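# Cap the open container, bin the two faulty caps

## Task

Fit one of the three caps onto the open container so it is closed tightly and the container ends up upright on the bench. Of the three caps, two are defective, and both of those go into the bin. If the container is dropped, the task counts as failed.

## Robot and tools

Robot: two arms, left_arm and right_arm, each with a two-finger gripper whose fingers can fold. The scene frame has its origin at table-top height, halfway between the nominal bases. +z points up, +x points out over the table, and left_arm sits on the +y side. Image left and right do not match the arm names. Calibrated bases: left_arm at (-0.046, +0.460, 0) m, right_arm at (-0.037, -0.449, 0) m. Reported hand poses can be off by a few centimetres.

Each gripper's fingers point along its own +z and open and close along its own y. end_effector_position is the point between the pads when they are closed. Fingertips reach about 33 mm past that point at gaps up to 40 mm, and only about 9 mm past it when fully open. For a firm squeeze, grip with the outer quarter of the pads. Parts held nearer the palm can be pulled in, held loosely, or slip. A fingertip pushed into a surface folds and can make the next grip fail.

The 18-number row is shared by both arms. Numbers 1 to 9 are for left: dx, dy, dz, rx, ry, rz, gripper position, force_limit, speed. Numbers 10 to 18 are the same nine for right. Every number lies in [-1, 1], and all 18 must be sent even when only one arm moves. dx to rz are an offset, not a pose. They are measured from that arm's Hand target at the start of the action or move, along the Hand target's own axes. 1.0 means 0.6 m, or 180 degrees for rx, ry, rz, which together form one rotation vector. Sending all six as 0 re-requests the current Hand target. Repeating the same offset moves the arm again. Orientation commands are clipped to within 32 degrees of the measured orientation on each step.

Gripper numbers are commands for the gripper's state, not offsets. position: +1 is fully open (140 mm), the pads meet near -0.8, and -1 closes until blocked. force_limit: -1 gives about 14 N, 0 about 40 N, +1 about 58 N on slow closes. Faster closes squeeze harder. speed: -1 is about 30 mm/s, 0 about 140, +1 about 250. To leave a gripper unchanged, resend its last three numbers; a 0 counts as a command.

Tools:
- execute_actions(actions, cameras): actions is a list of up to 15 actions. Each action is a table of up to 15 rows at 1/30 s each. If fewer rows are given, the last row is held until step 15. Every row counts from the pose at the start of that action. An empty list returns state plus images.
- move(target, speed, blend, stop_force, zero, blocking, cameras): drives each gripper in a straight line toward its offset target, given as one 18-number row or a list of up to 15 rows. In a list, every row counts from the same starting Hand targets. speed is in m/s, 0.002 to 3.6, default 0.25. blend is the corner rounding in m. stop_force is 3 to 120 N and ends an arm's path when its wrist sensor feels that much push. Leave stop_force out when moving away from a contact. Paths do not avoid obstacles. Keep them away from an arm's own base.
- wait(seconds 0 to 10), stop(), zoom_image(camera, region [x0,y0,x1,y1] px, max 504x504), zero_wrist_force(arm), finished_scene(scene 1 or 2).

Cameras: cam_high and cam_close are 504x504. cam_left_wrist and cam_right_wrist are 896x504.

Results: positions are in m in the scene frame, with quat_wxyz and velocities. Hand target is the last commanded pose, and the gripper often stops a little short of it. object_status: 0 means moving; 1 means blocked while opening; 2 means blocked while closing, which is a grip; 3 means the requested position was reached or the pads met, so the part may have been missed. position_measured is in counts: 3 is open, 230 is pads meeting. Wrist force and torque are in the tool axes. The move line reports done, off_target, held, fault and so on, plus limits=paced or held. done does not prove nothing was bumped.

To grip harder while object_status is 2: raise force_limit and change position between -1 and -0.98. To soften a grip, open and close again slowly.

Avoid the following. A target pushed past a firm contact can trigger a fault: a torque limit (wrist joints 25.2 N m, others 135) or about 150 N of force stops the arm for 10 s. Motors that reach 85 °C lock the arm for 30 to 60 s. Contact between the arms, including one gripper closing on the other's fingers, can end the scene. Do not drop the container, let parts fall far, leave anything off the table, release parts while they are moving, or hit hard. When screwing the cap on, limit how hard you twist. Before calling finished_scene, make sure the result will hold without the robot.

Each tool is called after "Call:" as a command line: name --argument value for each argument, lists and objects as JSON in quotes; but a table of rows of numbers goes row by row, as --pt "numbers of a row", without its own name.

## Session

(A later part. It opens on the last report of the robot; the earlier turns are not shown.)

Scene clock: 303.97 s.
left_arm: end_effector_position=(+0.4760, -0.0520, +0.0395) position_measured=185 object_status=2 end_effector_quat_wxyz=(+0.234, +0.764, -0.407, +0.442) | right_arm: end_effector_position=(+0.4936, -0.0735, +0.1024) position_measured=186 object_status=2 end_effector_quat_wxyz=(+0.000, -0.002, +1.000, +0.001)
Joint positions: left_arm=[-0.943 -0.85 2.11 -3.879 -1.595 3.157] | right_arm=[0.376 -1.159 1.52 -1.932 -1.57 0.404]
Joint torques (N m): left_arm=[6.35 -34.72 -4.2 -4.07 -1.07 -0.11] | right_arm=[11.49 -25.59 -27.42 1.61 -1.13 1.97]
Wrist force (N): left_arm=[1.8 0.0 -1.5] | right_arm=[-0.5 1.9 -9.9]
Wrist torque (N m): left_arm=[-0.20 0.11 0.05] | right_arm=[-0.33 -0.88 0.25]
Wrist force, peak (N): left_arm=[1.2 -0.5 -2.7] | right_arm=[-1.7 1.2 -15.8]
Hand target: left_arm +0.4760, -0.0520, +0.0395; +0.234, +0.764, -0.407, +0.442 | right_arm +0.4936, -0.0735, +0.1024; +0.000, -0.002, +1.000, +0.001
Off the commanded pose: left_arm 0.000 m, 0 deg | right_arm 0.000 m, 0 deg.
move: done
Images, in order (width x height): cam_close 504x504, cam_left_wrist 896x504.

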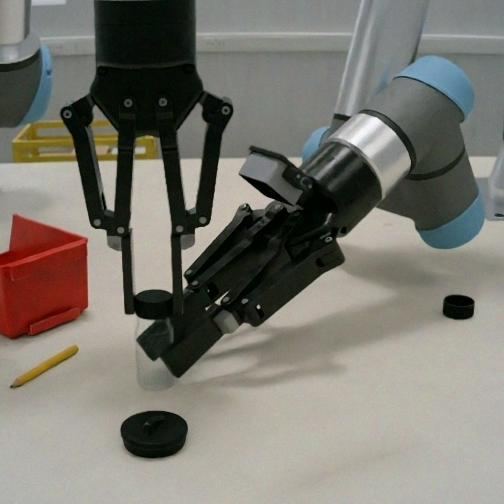

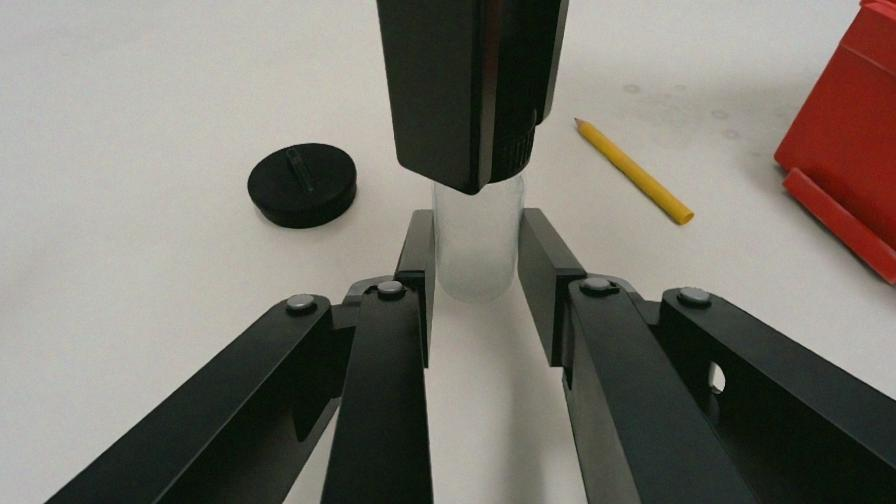

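Call:
move --pt "0 0 0 0 0 0 -1 0 -1 0 0 -0.0333 0 0 0 -1 0 -1" --pt "0 0 0 0 0 0 -1 0 -1 -0.0517 -0.0767 -0.0333 0 0 0 -1 0 -1" --pt "0 0 0 0 0 0 -1 0 -1 -0.0517 -0.0767 0.025 0 0 0 -1 0 -1" --speed 0.15 --blend '[0.005,0.01,0]' --cameras '["cam_close","cam_left_wrist"]'

Call:
zoom_image --camera "cam_left_wrist" --region '[430, 110, 530, 210]'

Call:
zoom_image --camera "cam_close" --region '[120, 290, 190, 360]'

Scene clock: 307.03 s.
left_arm: end_effector_position=(+0.4760, -0.0520, +0.0395) position_measured=185 object_status=2 end_effector_quat_wxyz=(+0.234, +0.764, -0.407, +0.442) | right_arm: end_effector_position=(+0.5248, -0.1194, +0.0875) position_measured=186 object_status=2 end_effector_quat_wxyz=(+0.000, -0.002, +1.000, +0.001)
Joint positions: left_arm=[-0.943 -0.85 2.11 -3.879 -1.595 3.157] | right_arm=[0.291 -1.143 1.538 -1.965 -1.57 0.319]
Joint torques (N m): left_arm=[6.35 -35.89 -3.9 -4.3 -0.79 -0.16] | right_arm=[-11.1 -34.45 -17.29 -4.98 1.45 -2.2]
Wrist force (N): left_arm=[1.5 -1.6 -2.6] | right_arm=[2.0 1.2 -0.3]
Wrist torque (N m): left_arm=[-0.21 0.07 0.02] | right_arm=[-0.47 -0.82 0.39]
Wrist force, peak (N): left_arm=[1.5 -1.7 -2.7] | right_arm=[-0.5 2.1 -10.3]
Hand target: left_arm +0.4760, -0.0520, +0.0395; +0.234, +0.764, -0.407, +0.442 | right_arm +0.5248, -0.1194, +0.0874; +0.000, -0.002, +1.000, +0.001
Off the commanded pose: left_arm 0.000 m, 0 deg | right_arm 0.000 m, 0 deg.
move: done
Images, in order (width x height): cam_close 504x504, cam_left_wrist 896x504.

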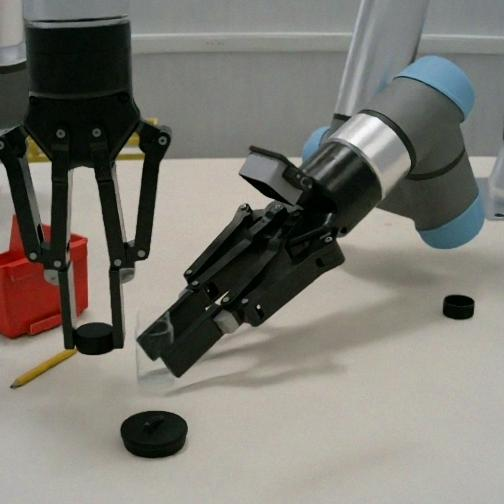

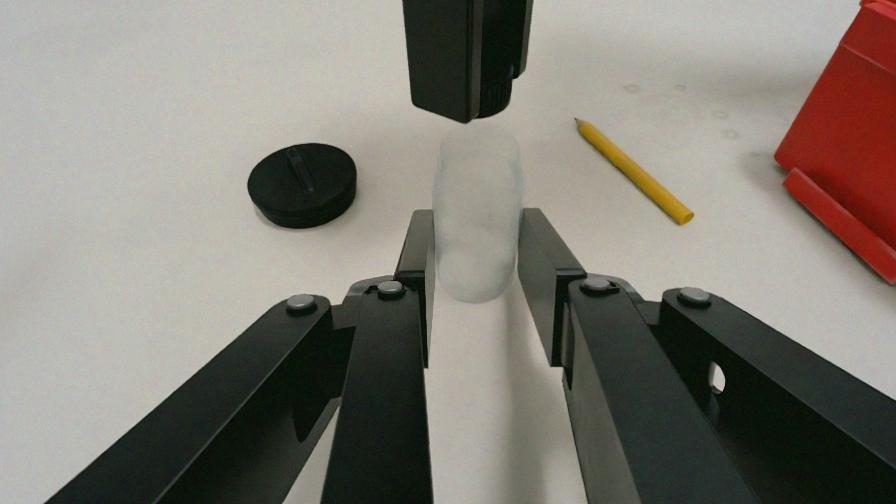

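Scaled by 5.040.

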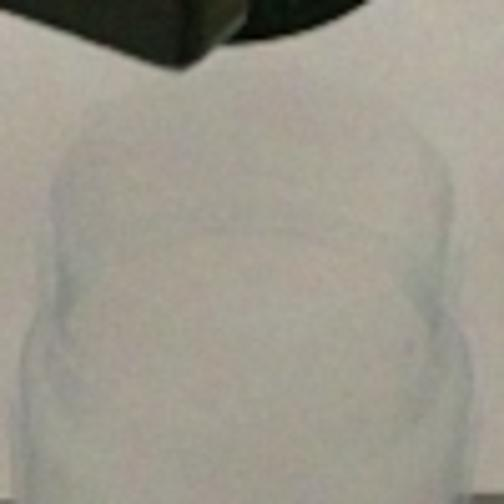

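Scaled by 7.200.

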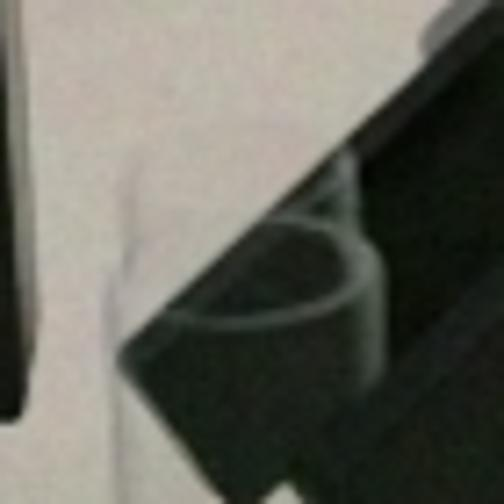

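Call:
move --pt "0 0 0 0 0 0 0.05 0 -1 0 0 -0.1667 0 0 0 -1 0 -1" --pt "0 0 -0.2 0 0 0 0.05 0 -1 0.3107 -0.1703 -0.1708 0 0 0.75 -1 0 -1" --pt "0.064 -0.1112 -0.489 -0.118 0.013 0.0616 0.05 0 -1 0.3107 -0.1703 0.0525 0 0 0.75 -1 0 -1" --pt "-0.2657 -0.2112 -0.5302 -0.2365 0.0261 0.1232 0.05 0 -1 0.3107 -0.1703 0.0525 0 0 0.75 -1 0 -1" --speed '[0.1,0.4,0.3,0.25]' --blend '[0,0.03,0.03,0]' --cameras '["all"]'

Scene clock: 321.93 s.
left_arm: end_effector_position=(+0.3824, +0.3134, +0.0603) position_measured=123 object_status=3 end_effector_quat_wxyz=(-0.423, -0.519, +0.665, -0.331) | right_arm: end_effector_position=(+0.3389, -0.2224, +0.0558) position_measured=186 object_status=2 end_effector_quat_wxyz=(-0.001, +0.923, +0.385, +0.000)
Joint positions: left_arm=[-0.006 -1.155 2.09 -2.05 -2.651 5.221] | right_arm=[0.2 -1.584 2.181 -2.168 -1.57 2.585]
Joint torques (N m): left_arm=[-9.58 -25.07 -22.46 -0.64 0.4 1.34] | right_arm=[11.04 -11.85 -13.89 -4.95 0.58 2.48]
Wrist force (N): left_arm=[-0.1 -1.2 -1.2] | right_arm=[2.1 0.8 -0.7]
Wrist torque (N m): left_arm=[-0.15 0.03 -0.09] | right_arm=[-0.52 -0.83 0.27]
Wrist force, peak (N): left_arm=[1.5 -1.5 -2.7] | right_arm=[2.3 1.5 -0.3]
Hand target: left_arm +0.3824, +0.3134, +0.0603; -0.423, -0.519, +0.665, -0.331 | right_arm +0.3389, -0.2224, +0.0558; -0.001, +0.923, +0.385, +0.000
Off the commanded pose: left_arm 0.000 m, 0 deg | right_arm 0.000 m, 0 deg.
move: done

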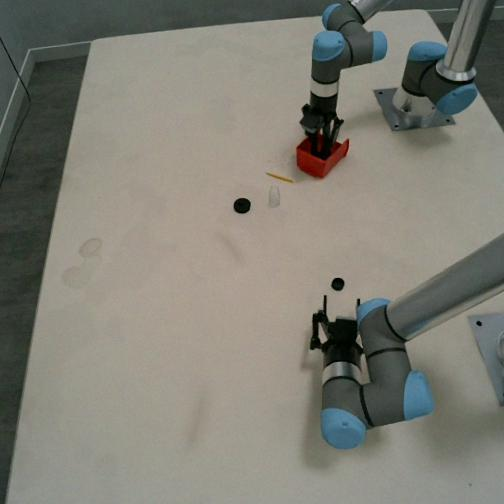

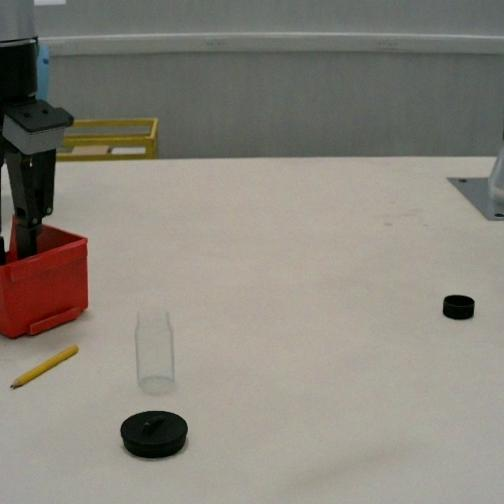

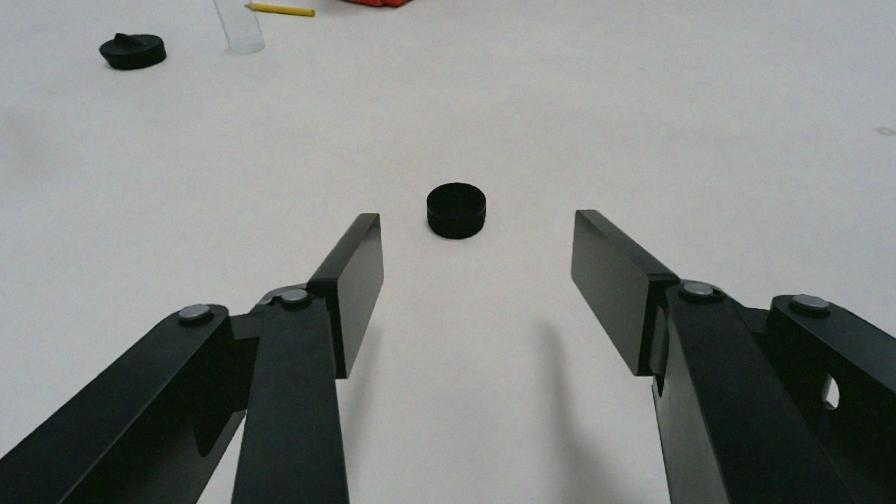

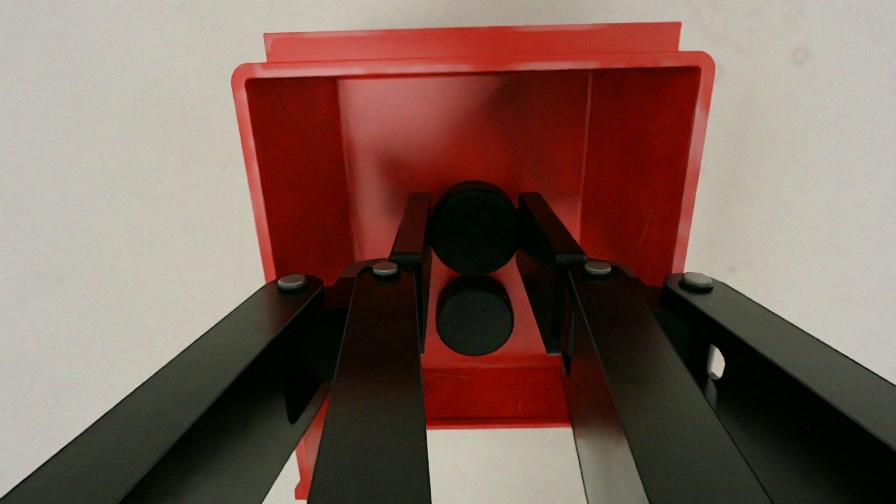

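Call:
zoom_image --camera "cam_left_wrist" --region '[405, 160, 505, 260]'

Call:
zoom_image --camera "cam_close" --region '[429, 277, 489, 337]'

Scaled by 5.040.

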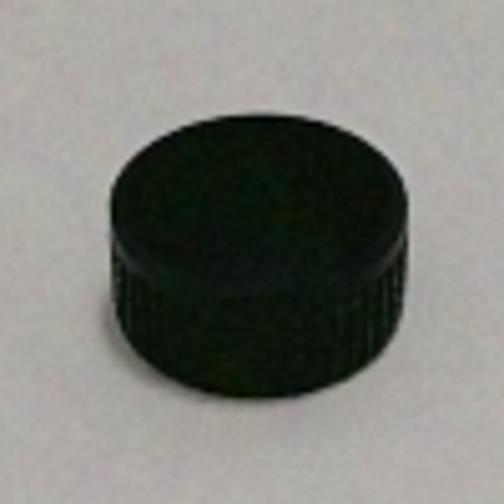

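Scaled by 8.400.

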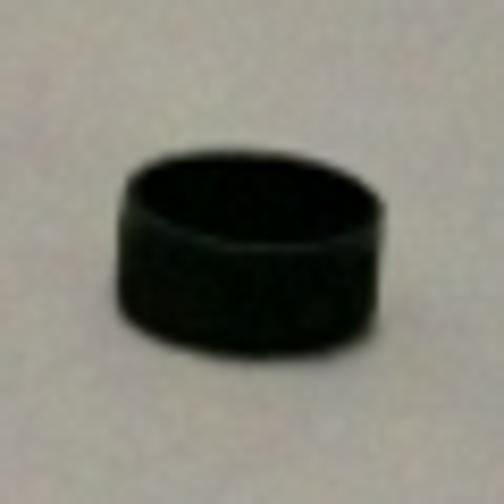

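Call:
move --target '[-0.0057,-0.011,0.1163,0,0,0,0.05,0,-1,0,0,0,0,0,0,-1,0,-1]' --speed 0.12 --cameras '["cam_left_wrist","cam_close","cam_high"]'

Call:
move --target '[0,0,0,0,0,0,0.05,0,-1,0,0,0.03,0,0,0,-1,0,-1]' --speed 0.008 --stop_force 4

Scene clock: 324.63 s.
left_arm: end_effector_position=(+0.3739, +0.2519, +0.0277) position_measured=123 object_status=3 end_effector_quat_wxyz=(-0.423, -0.519, +0.665, -0.331) | right_arm: end_effector_position=(+0.3389, -0.2224, +0.0558) position_measured=186 object_status=2 end_effector_quat_wxyz=(-0.001, +0.923, +0.385, +0.000)
Joint positions: left_arm=[-0.134 -1.064 2.187 -2.477 -2.694 4.954] | right_arm=[0.2 -1.584 2.181 -2.168 -1.57 2.585]
Joint torques (N m): left_arm=[-9.89 -25 -2.87 -4.21 0.25 -1.44] | right_arm=[12.18 -12.23 -12.54 -5.25 0.52 2.38]
Wrist force (N): left_arm=[-0.2 -1.1 -1.1] | right_arm=[1.9 0.9 -0.5]
Wrist torque (N m): left_arm=[-0.13 0.06 -0.01] | right_arm=[-0.49 -0.78 0.27]
Wrist force, peak (N): left_arm=[0.1 -1.5 -2.1] | right_arm=[2.3 1.0 -0.6]
Hand target: left_arm +0.3739, +0.2518, +0.0277; -0.423, -0.519, +0.665, -0.331 | right_arm +0.3389, -0.2224, +0.0558; -0.001, +0.923, +0.385, +0.000
Off the commanded pose: left_arm 0.000 m, 0 deg | right_arm 0.000 m, 0 deg.
move: done
Images, in order (width x height): cam_high 504x504, cam_close 504x504, cam_left_wrist 896x504.

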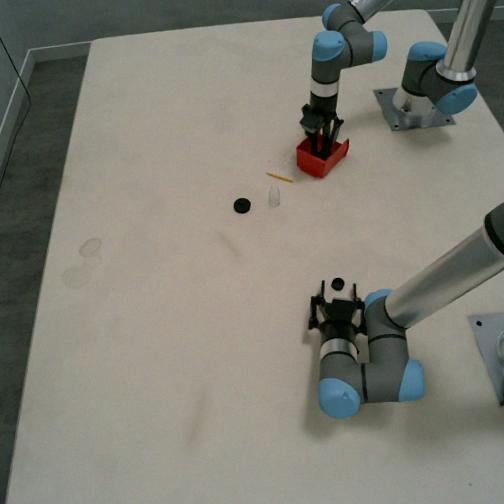

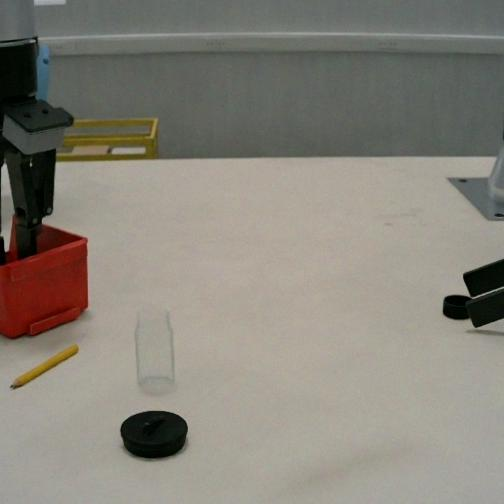

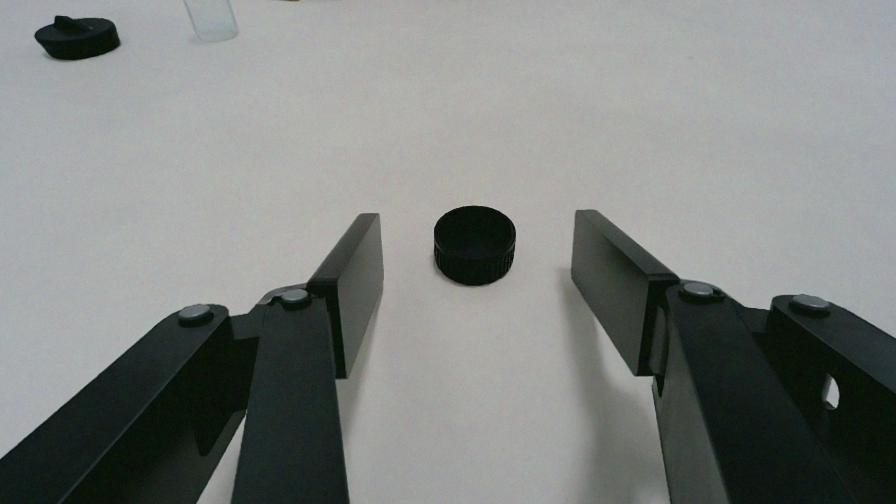

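Scene clock: 327.60 s.
left_arm: end_effector_position=(+0.3739, +0.2518, +0.0277) position_measured=123 object_status=3 end_effector_quat_wxyz=(-0.423, -0.519, +0.665, -0.331) | right_arm: end_effector_position=(+0.3388, -0.2224, +0.0425) position_measured=186 object_status=2 end_effector_quat_wxyz=(-0.001, +0.923, +0.385, +0.000)
Joint positions: left_arm=[-0.134 -1.064 2.187 -2.478 -2.694 4.953] | right_arm=[0.2 -1.561 2.2 -2.209 -1.57 2.585]
Joint torques (N m): left_arm=[-9.68 -24.54 -2.73 -4.62 0.21 -1.35] | right_arm=[6.79 -30.44 -30.46 -0.53 0.44 2.5]
Wrist force (N): left_arm=[-0.2 -1.2 -0.9] | right_arm=[1.0 1.2 -4.8]
Wrist torque (N m): left_arm=[-0.15 0.07 0.00] | right_arm=[-0.41 -0.84 0.28]
Wrist force, peak (N): left_arm=[-0.1 -1.2 -1.3] | right_arm=[-5.1 -2.0 -22.1]
Hand target: left_arm +0.3739, +0.2518, +0.0277; -0.423, -0.519, +0.665, -0.331 | right_arm +0.3388, -0.2224, +0.0425; -0.001, +0.923, +0.385, +0.000 (not the last commanded pose)
Off the commanded pose: left_arm 0.000 m, 0 deg | right_arm 0.005 m, 0 deg.
move: contact (right_arm)

Call:
zoom_image --camera "cam_left_wrist" --region '[420, 190, 530, 300]'

Call:
execute_actions --actions '[[[0,0,0,0,0,0,-1,0,-1,0,0,0,0,0,0,-0.3,0,-1]],[[0,0,0,0,0,0,-1,0,-1,0,0,0,0,0,0,-0.3,0,-1]],[[0,0,0,0,0,0,-1,0,-1,0,0,0,0,0,0,-0.3,0,-1]],[[0,0,0,0,0,0,-1,0,-1,0,0,0,0,0,0,-0.3,0,-1]]]' --cameras '["cam_left_wrist"]'

Call:
zoom_image --camera "cam_left_wrist" --region '[420, 190, 530, 300]'

Scaled by 4.582.
This view is cut from an older image: the scene may have changed since it was taken.

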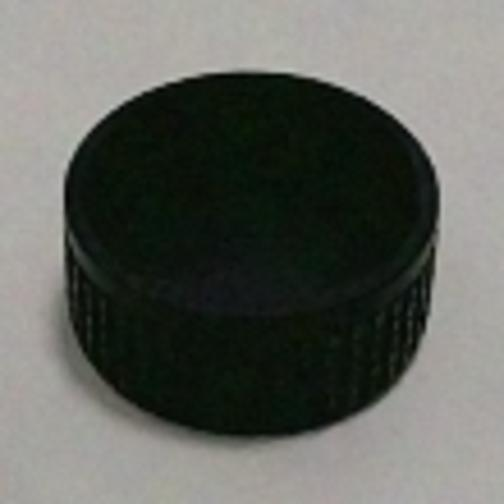

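Scene clock: 332.33 s.
left_arm: end_effector_position=(+0.3739, +0.2518, +0.0277) position_measured=232 object_status=0 end_effector_quat_wxyz=(-0.423, -0.519, +0.665, -0.331) | right_arm: end_effector_position=(+0.3388, -0.2224, +0.0425) position_measured=167 object_status=3 end_effector_quat_wxyz=(-0.001, +0.923, +0.385, +0.000)
Joint positions: left_arm=[-0.134 -1.064 2.187 -2.478 -2.694 4.953] | right_arm=[0.2 -1.561 2.2 -2.209 -1.57 2.585]
Joint torques (N m): left_arm=[-9.41 -25.5 -4.12 -4.54 0.19 -1.26] | right_arm=[-9.85 -29.95 -30.23 -2.95 0.52 2.09]
Wrist force (N): left_arm=[0.0 -1.2 -1.0] | right_arm=[1.8 1.0 -0.6]
Wrist torque (N m): left_arm=[-0.15 0.01 -0.01] | right_arm=[-0.46 -0.79 0.28]
Wrist force, peak (N): left_arm=[0.0 -1.2 -1.3] | right_arm=[1.0 1.1 -4.8]
Hand target: left_arm +0.3739, +0.2518, +0.0277; -0.423, -0.519, +0.665, -0.331 | right_arm +0.3388, -0.2224, +0.0425; -0.001, +0.923, +0.385, +0.000
Off the commanded pose: left_arm 0.000 m, 0 deg | right_arm 0.000 m, 0 deg.
Step readings (end_effector_position of left_arm | right_arm):
0: (+0.3739, +0.2518, +0.0277) | (+0.3388, -0.2224, +0.0425)
1: (+0.3739, +0.2518, +0.0277) | (+0.3388, -0.2224, +0.0425)
2: (+0.3739, +0.2518, +0.0277) | (+0.3388, -0.2224, +0.0425)
4: (+0.3739, +0.2518, +0.0277) | (+0.3388, -0.2224, +0.0425)
8: (+0.3739, +0.2518, +0.0277) | (+0.3388, -0.2224, +0.0425)
15: (+0.3739, +0.2518, +0.0277) | (+0.3388, -0.2224, +0.0425)
16: (+0.3739, +0.2518, +0.0277) | (+0.3388, -0.2224, +0.0425)
17: (+0.3739, +0.2518, +0.0277) | (+0.3388, -0.2224, +0.0425)
19: (+0.3739, +0.2518, +0.0277) | (+0.3388, -0.2224, +0.0425)
23: (+0.3739, +0.2518, +0.0277) | (+0.3388, -0.2224, +0.0425)
30: (+0.3739, +0.2518, +0.0277) | (+0.3388, -0.2224, +0.0425)
31: (+0.3739, +0.2518, +0.0277) | (+0.3388, -0.2224, +0.0425)
32: (+0.3739, +0.2518, +0.0277) | (+0.3388, -0.2224, +0.0425)
34: (+0.3739, +0.2518, +0.0277) | (+0.3388, -0.2224, +0.0425)
38: (+0.3739, +0.2518, +0.0277) | (+0.3388, -0.2224, +0.0425)
45: (+0.3739, +0.2518, +0.0277) | (+0.3388, -0.2224, +0.0425)
46: (+0.3739, +0.2518, +0.0277) | (+0.3388, -0.2224, +0.0425)
47: (+0.3739, +0.2518, +0.0277) | (+0.3388, -0.2224, +0.0425)
49: (+0.3739, +0.2518, +0.0277) | (+0.3388, -0.2224, +0.0425)
53: (+0.3739, +0.2518, +0.0277) | (+0.3388, -0.2224, +0.0425)
60: (+0.3739, +0.2518, +0.0277) | (+0.3388, -0.2224, +0.0425)
Images, in order (width x height): cam_left_wrist 896x504.

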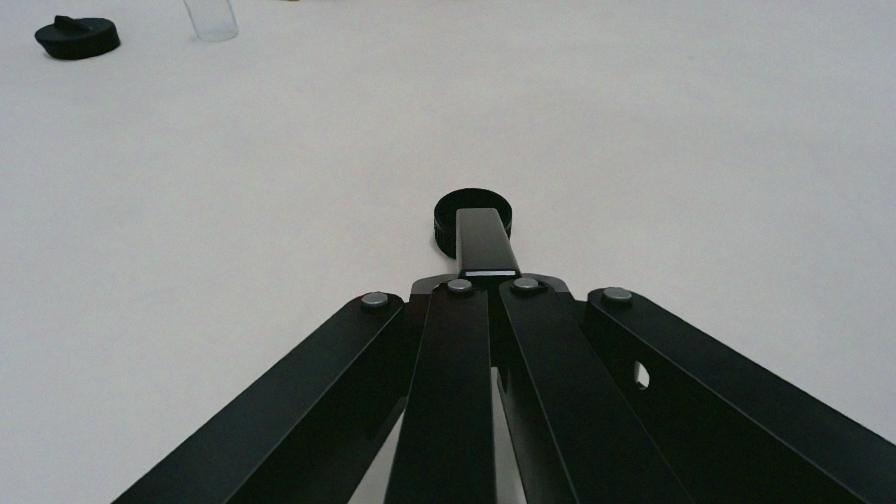

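Scaled by 4.582.

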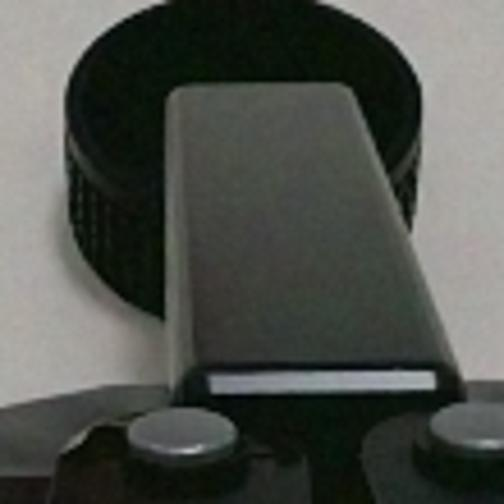

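Call:
move --pt "0 0 0 0 0 0 0.05 0 0 0 0 0 0 0 0 -0.3 0 -1" --pt "0.0151 -0.002 0.0325 0 0 0 0.05 0 0 0 0 -0.25 0 0 0 -0.3 0 -1" --speed '[0.1,0.15]' --cameras '["cam_left_wrist","cam_close"]'

Call:
zoom_image --camera "cam_left_wrist" --region '[420, 190, 530, 300]'

Scene clock: 335.77 s.
left_arm: end_effector_position=(+0.3699, +0.2307, +0.0277) position_measured=123 object_status=3 end_effector_quat_wxyz=(-0.423, -0.519, +0.665, -0.331) | right_arm: end_effector_position=(+0.3389, -0.2225, +0.1924) position_measured=167 object_status=3 end_effector_quat_wxyz=(-0.001, +0.923, +0.385, +0.000)
Joint positions: left_arm=[-0.18 -1.05 2.211 -2.611 -2.701 4.848] | right_arm=[0.2 -1.725 1.928 -1.773 -1.57 2.585]
Joint torques (N m): left_arm=[-10.63 -25.1 -2.28 -4.6 -4.66 -1.61] | right_arm=[-10.82 -28.8 -33.59 -0.25 -0.81 -2.08]
Wrist force (N): left_arm=[-0.2 -1.1 -0.8] | right_arm=[1.8 1.0 -0.3]
Wrist torque (N m): left_arm=[-0.12 0.04 0.02] | right_arm=[-0.48 -0.73 0.41]
Wrist force, peak (N): left_arm=[0.0 -1.1 -1.4] | right_arm=[1.8 1.1 -1.7]
Hand target: left_arm +0.3699, +0.2307, +0.0277; -0.423, -0.519, +0.665, -0.331 | right_arm +0.3389, -0.2226, +0.1925; -0.001, +0.923, +0.385, +0.000
Off the commanded pose: left_arm 0.000 m, 0 deg | right_arm 0.000 m, 0 deg.
move: done
Images, in order (width x height): cam_close 504x504, cam_left_wrist 896x504.

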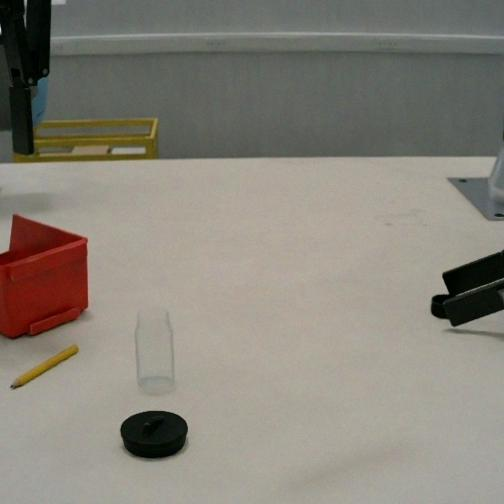

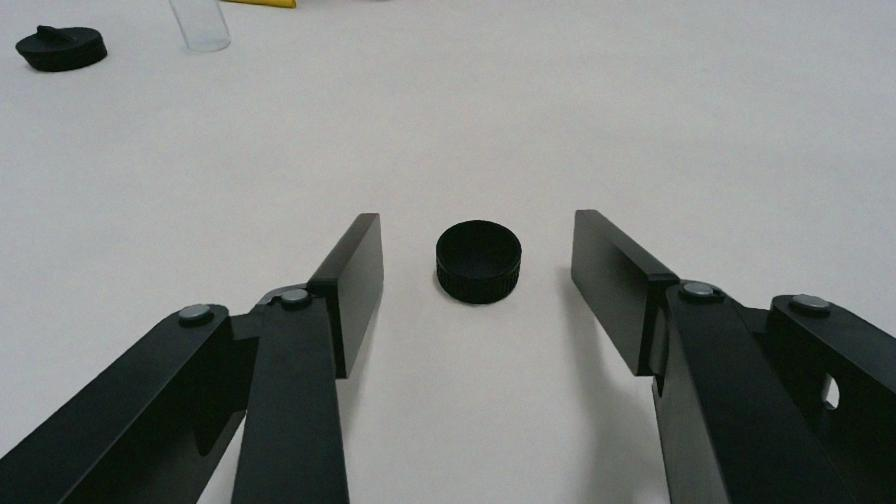

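Scaled by 4.582.

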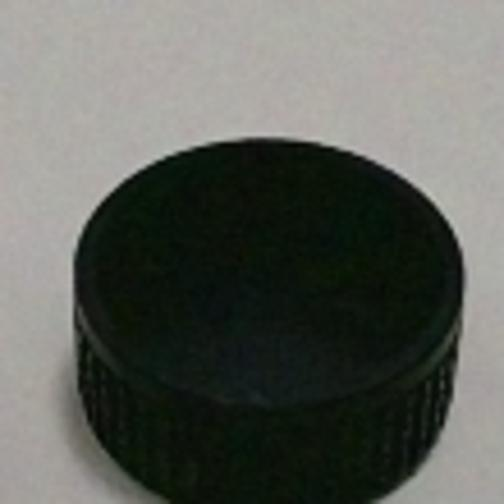

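Call:
execute_actions --actions '[[[0,0,0,0,0,0,-1,-0.5,-1,0,0,0,0,0,0,-0.3,0,-1]],[[0,0,0,0,0,0,-1,-0.5,-1,0,0,0,0,0,0,-0.3,0,-1]],[[0,0,0,0,0,0,-1,-0.5,-1,0,0,0,0,0,0,-0.3,0,-1]],[[0,0,0,0,0,0,-1,-0.5,-1,0,0,0,0,0,0,-0.3,0,-1]]]' --cameras '["cam_left_wrist"]'

Call:
zoom_image --camera "cam_left_wrist" --region '[400, 180, 560, 320]'

Scene clock: 338.57 s.
left_arm: end_effector_position=(+0.3699, +0.2307, +0.0277) position_measured=184 object_status=2 end_effector_quat_wxyz=(-0.423, -0.519, +0.665, -0.331) | right_arm: end_effector_position=(+0.3389, -0.2226, +0.1925) position_measured=167 object_status=3 end_effector_quat_wxyz=(-0.001, +0.923, +0.385, +0.000)
Joint positions: left_arm=[-0.18 -1.05 2.211 -2.611 -2.701 4.848] | right_arm=[0.2 -1.725 1.927 -1.773 -1.57 2.585]
Joint torques (N m): left_arm=[-10.18 -24.54 -3.12 -4.45 -3.61 -1.4] | right_arm=[-11.1 -23.68 -35.56 -0.41 -1.27 -2.09]
Wrist force (N): left_arm=[0.8 -1.2 -1.6] | right_arm=[1.8 1.1 -0.5]
Wrist torque (N m): left_arm=[-0.13 0.00 0.02] | right_arm=[-0.44 -0.74 0.41]
Wrist force, peak (N): left_arm=[0.9 -1.5 -1.5] | right_arm=[2.1 1.3 -0.5]
Hand target: left_arm +0.3699, +0.2307, +0.0277; -0.423, -0.519, +0.665, -0.331 | right_arm +0.3389, -0.2226, +0.1925; -0.001, +0.923, +0.385, +0.000
Off the commanded pose: left_arm 0.000 m, 0 deg | right_arm 0.000 m, 0 deg.
Step readings (end_effector_position of left_arm | right_arm):
0: (+0.3699, +0.2307, +0.0277) | (+0.3389, -0.2226, +0.1925)
1: (+0.3699, +0.2307, +0.0277) | (+0.3389, -0.2226, +0.1925)
2: (+0.3699, +0.2307, +0.0277) | (+0.3389, -0.2226, +0.1925)
4: (+0.3699, +0.2307, +0.0277) | (+0.3389, -0.2226, +0.1925)
8: (+0.3699, +0.2307, +0.0277) | (+0.3389, -0.2226, +0.1925)
15: (+0.3699, +0.2307, +0.0277) | (+0.3389, -0.2226, +0.1925)
16: (+0.3699, +0.2307, +0.0277) | (+0.3389, -0.2226, +0.1925)
17: (+0.3699, +0.2307, +0.0277) | (+0.3389, -0.2226, +0.1925)
19: (+0.3699, +0.2307, +0.0277) | (+0.3389, -0.2226, +0.1925)
23: (+0.3699, +0.2307, +0.0277) | (+0.3389, -0.2226, +0.1925)
30: (+0.3699, +0.2307, +0.0277) | (+0.3389, -0.2226, +0.1925)
31: (+0.3699, +0.2307, +0.0277) | (+0.3389, -0.2226, +0.1925)
32: (+0.3699, +0.2307, +0.0277) | (+0.3389, -0.2226, +0.1925)
34: (+0.3699, +0.2307, +0.0277) | (+0.3389, -0.2226, +0.1925)
38: (+0.3699, +0.2307, +0.0277) | (+0.3389, -0.2226, +0.1925)
45: (+0.3699, +0.2307, +0.0277) | (+0.3389, -0.2226, +0.1925)
46: (+0.3699, +0.2307, +0.0277) | (+0.3389, -0.2226, +0.1925)
47: (+0.3699, +0.2307, +0.0277) | (+0.3389, -0.2226, +0.1925)
49: (+0.3699, +0.2307, +0.0277) | (+0.3389, -0.2226, +0.1925)
53: (+0.3699, +0.2307, +0.0277) | (+0.3389, -0.2226, +0.1925)
60: (+0.3699, +0.2307, +0.0277) | (+0.3389, -0.2226, +0.1925)
Images, in order (width x height): cam_left_wrist 896x504.

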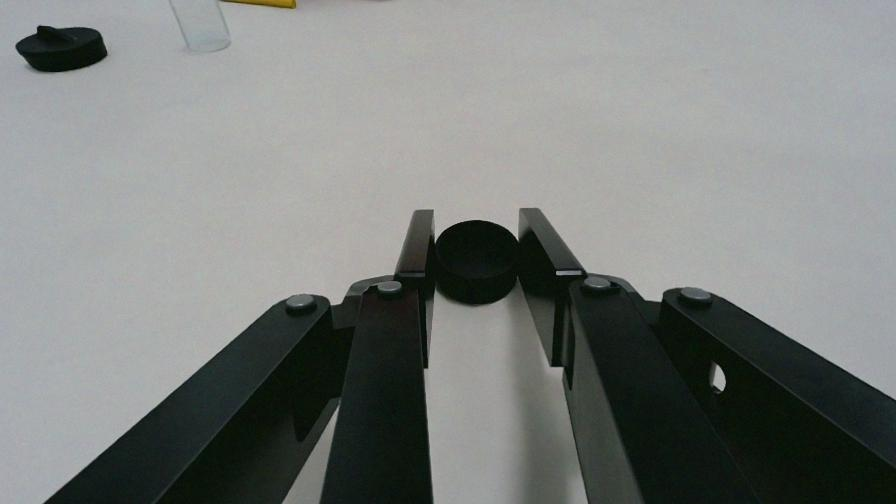

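Scaled by 3.150.

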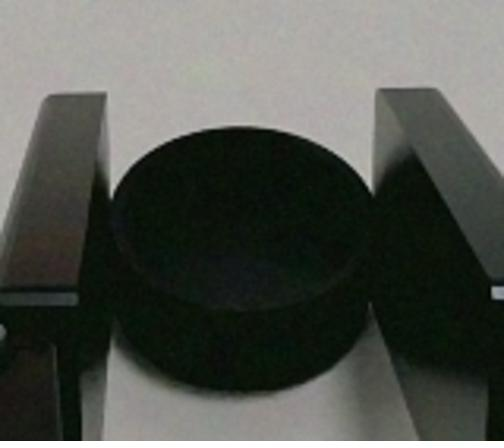

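Call:
move --pt "0.2266 0 -0.1057 0 0 0 -1 -0.5 -1 0 0 -0.1 0 0 0 -0.3 0 -1" --pt "0.4528 -0.0245 -0.1028 0.2007 -0.3212 -0.315 -1 -0.5 -1 0.02 0 -0.25 0 0 -0.6389 -0.3 0 -1" --pt "0.5477 -0.0367 -0.0178 0.4401 -0.1432 -0.6908 -1 -0.5 -1 0.04 0 -0.4 0 0 0.7222 -0.3 0 -1" --pt "0.6105 -0.065 0.0777 -0.4195 -0.1663 0.6586 -1 -0.5 -1 0.0515 -0.0015 -0.4625 0 0 0.0894 -0.3 0 -1" --speed '[0.15,0.6,0.6,0.6]' --blend '[0.02,0.02,0.02,0]' --cameras '["all"]'

Scene clock: 352.30 s.
left_arm: end_effector_position=(+0.3595, +0.0301, +0.3399) position_measured=184 object_status=2 end_effector_quat_wxyz=(+0.001, +0.505, +0.863, +0.000) | right_arm: end_effector_position=(+0.3602, -0.2003, +0.4700) position_measured=167 object_status=3 end_effector_quat_wxyz=(-0.001, +0.968, +0.252, +0.000)
Joint positions: left_arm=[-1.037 -1.357 1.17 -1.384 -1.57 0.016] | right_arm=[0.238 -1.55 1.033 -1.054 -1.57 -3.38]
Joint torques (N m): left_arm=[-9.43 -24.55 -31.26 -1.27 2.42 -1.21] | right_arm=[-11.34 -12.91 -32.26 -0.51 1.43 -1.99]
Wrist force (N): left_arm=[-1.8 0.0 -3.3] | right_arm=[2.0 1.1 -0.8]
Wrist torque (N m): left_arm=[0.10 0.15 0.35] | right_arm=[-0.46 -0.81 0.42]
Wrist force, peak (N): left_arm=[-2.2 0.3 -3.7] | right_arm=[2.4 1.2 -0.7]
Hand target: left_arm +0.3595, +0.0301, +0.3399; +0.001, +0.505, +0.863, +0.000 | right_arm +0.3602, -0.2003, +0.4700; -0.001, +0.968, +0.252, +0.000
Off the commanded pose: left_arm 0.000 m, 0 deg | right_arm 0.000 m, 0 deg.
move: done

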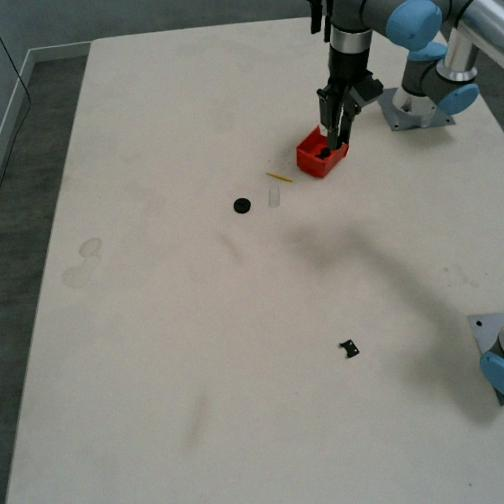

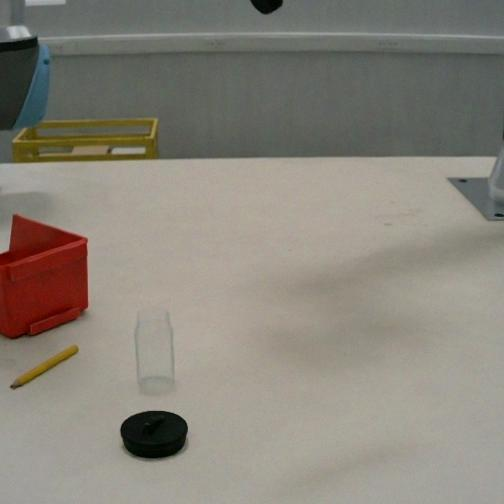

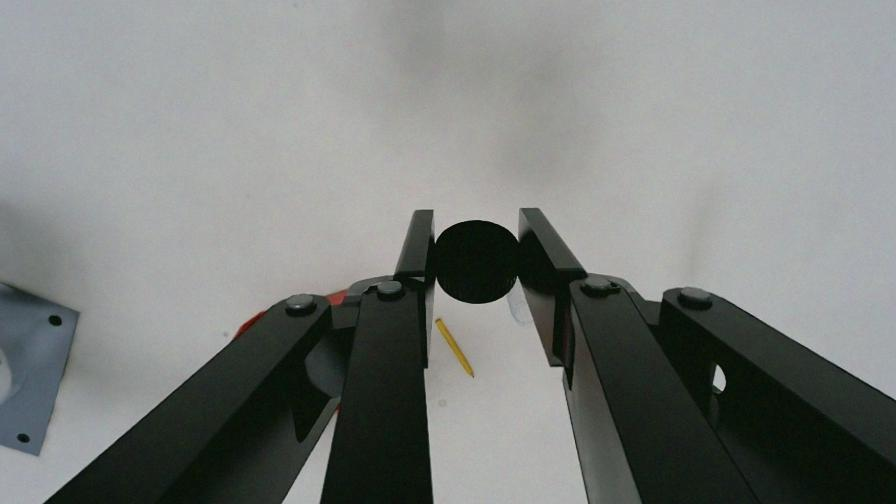

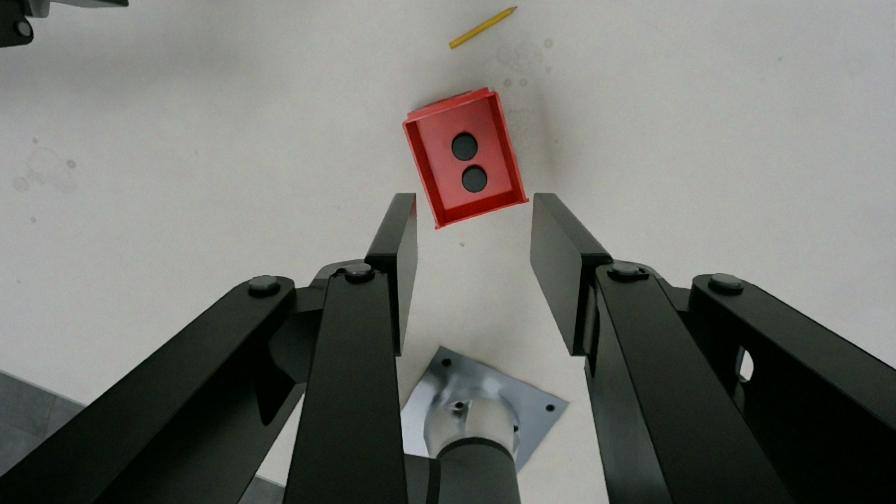

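Call:
move --target '[-0.1042,-0.019,0.0167,0,-0.6389,0,-1,-0.5,-1,0,0,0,0,0,0,-0.3,0,-1]' --speed 0.6 --cameras '["all"]'

Call:
zoom_image --camera "cam_left_wrist" --region '[400, 180, 560, 320]'

Scene clock: 355.53 s.
left_arm: end_effector_position=(+0.3802, -0.0300, +0.3299) position_measured=184 object_status=2 end_effector_quat_wxyz=(+0.728, +0.272, +0.463, -0.426) | right_arm: end_effector_position=(+0.3602, -0.2003, +0.4700) position_measured=167 object_status=3 end_effector_quat_wxyz=(-0.001, +0.968, +0.252, +0.000)
Joint positions: left_arm=[-1.058 -0.853 2.124 -4.85 -1.566 0.003] | right_arm=[0.237 -1.55 1.033 -1.054 -1.57 -3.38]
Joint torques (N m): left_arm=[10.3 -27.49 -12.68 -3.21 -2.4 -1.28] | right_arm=[-10.49 -13.76 -32.32 -0.52 1.19 -2.03]
Wrist force (N): left_arm=[-5.5 -2.0 1.1] | right_arm=[2.1 1.3 -0.9]
Wrist torque (N m): left_arm=[-0.10 0.27 0.60] | right_arm=[-0.43 -0.82 0.42]
Wrist force, peak (N): left_arm=[-5.5 -2.2 1.4] | right_arm=[2.3 1.3 -1.0]
Hand target: left_arm +0.3802, -0.0300, +0.3300; +0.728, +0.272, +0.463, -0.426 | right_arm +0.3602, -0.2003, +0.4700; -0.001, +0.968, +0.252, +0.000
Off the commanded pose: left_arm 0.000 m, 0 deg | right_arm 0.000 m, 0 deg.
move: done

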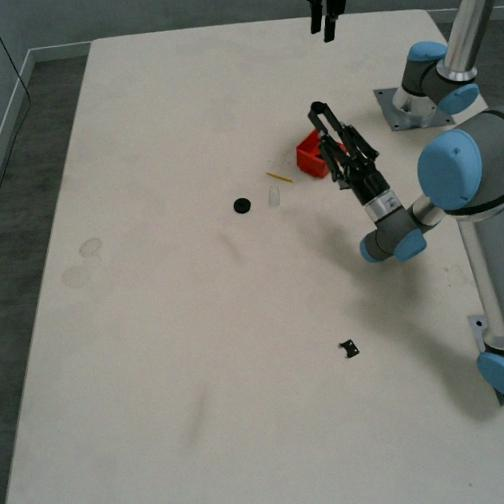

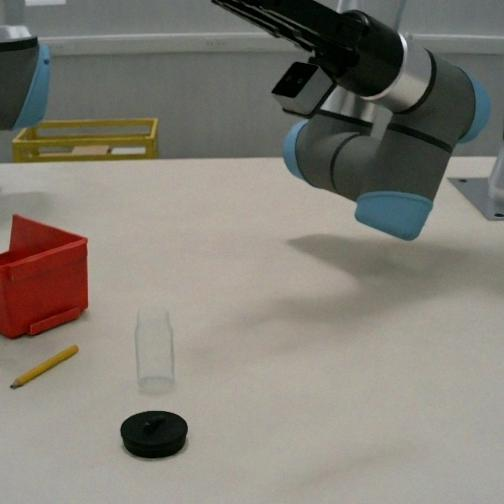

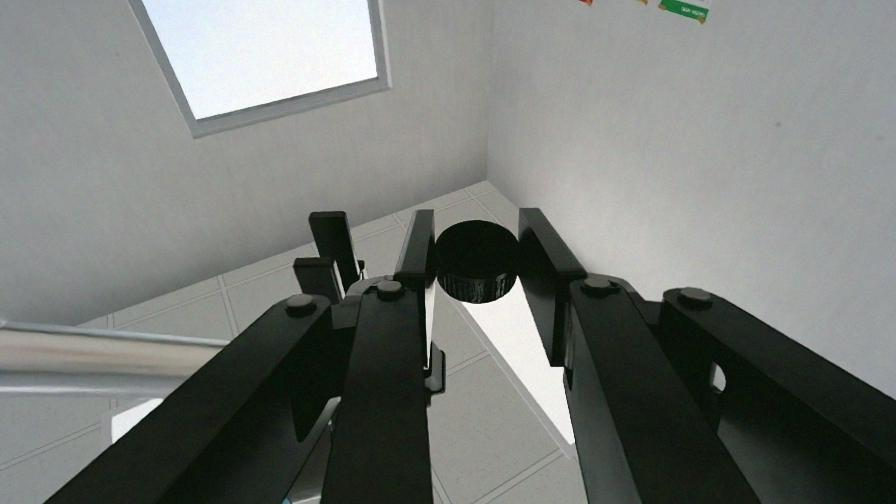

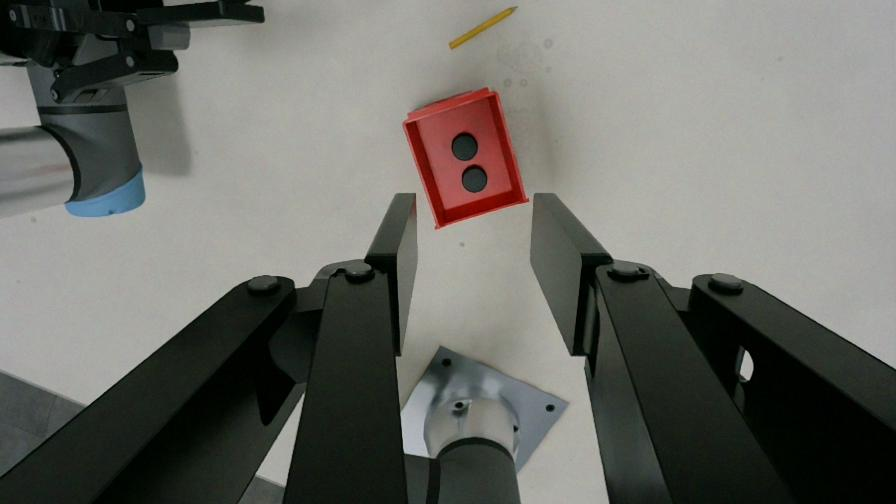

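Scaled by 3.150.

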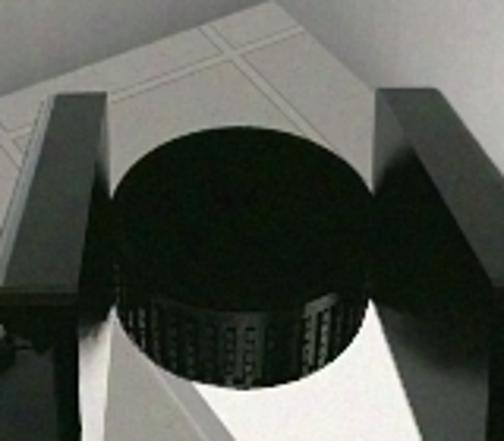

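Call:
move --target '[0,0,0,0,0,0,-1,-0.5,-1,0.1753,-0.1947,0,0,0,0,-0.3,0,-1]' --speed 0.25 --cameras '["cam_right_wrist","cam_left_wrist","cam_high"]'

Call:
zoom_image --camera "cam_right_wrist" --region '[350, 80, 600, 280]'

Scene clock: 357.53 s.
left_arm: end_effector_position=(+0.3802, -0.0300, +0.3300) position_measured=184 object_status=2 end_effector_quat_wxyz=(+0.728, +0.272, +0.463, -0.426) | right_arm: end_effector_position=(+0.3950, -0.0470, +0.4702) position_measured=167 object_status=3 end_effector_quat_wxyz=(-0.001, +0.968, +0.252, +0.000)
Joint positions: left_arm=[-1.058 -0.853 2.124 -4.85 -1.566 0.003] | right_arm=[0.488 -1.205 0.603 -0.97 -1.57 -3.13]
Joint torques (N m): left_arm=[9.64 -27.99 -14.61 -3.04 -2.37 -1.3] | right_arm=[11.3 -28.39 -32.26 -0.35 -1.38 2.22]
Wrist force (N): left_arm=[-5.5 -2.0 1.3] | right_arm=[1.8 1.5 -0.6]
Wrist torque (N m): left_arm=[-0.09 0.27 0.59] | right_arm=[-0.44 -0.72 0.28]
Wrist force, peak (N): left_arm=[-5.6 -2.1 1.3] | right_arm=[2.8 -0.4 -0.3]
Hand target: left_arm +0.3802, -0.0300, +0.3300; +0.728, +0.272, +0.463, -0.426 | right_arm +0.3950, -0.0470, +0.4702; -0.001, +0.968, +0.252, +0.000
Off the commanded pose: left_arm 0.000 m, 0 deg | right_arm 0.000 m, 0 deg.
move: done
Images, in order (width x height): cam_high 504x504, cam_left_wrist 896x504, cam_right_wrist 896x504.

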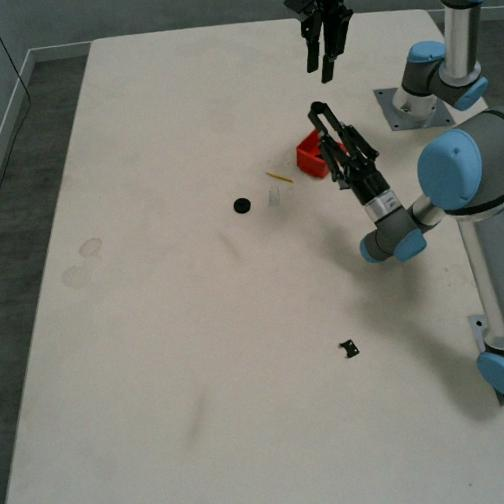

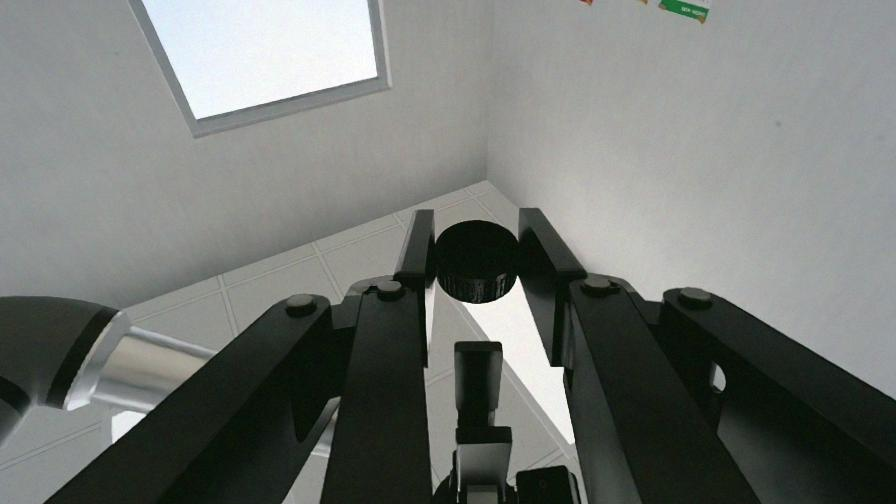

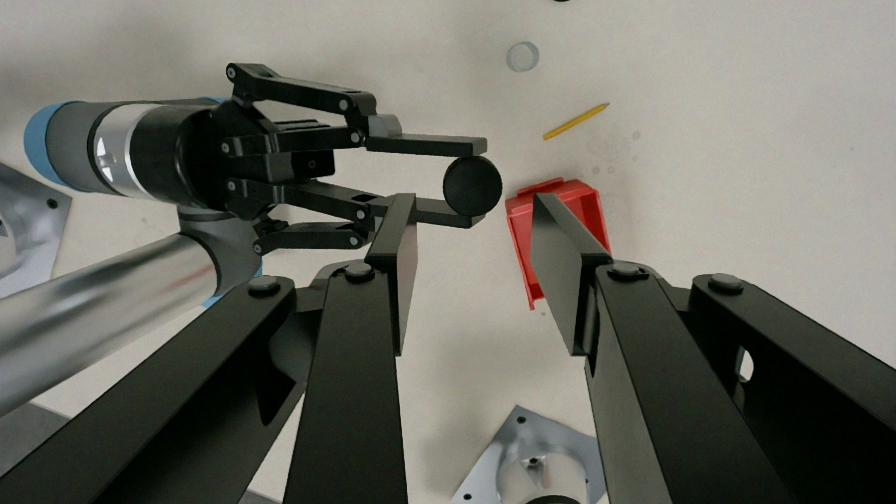

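Scaled by 2.016.

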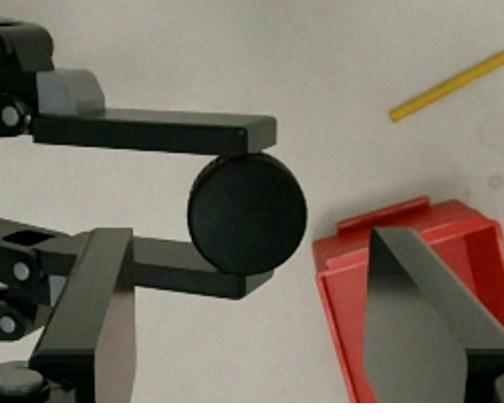

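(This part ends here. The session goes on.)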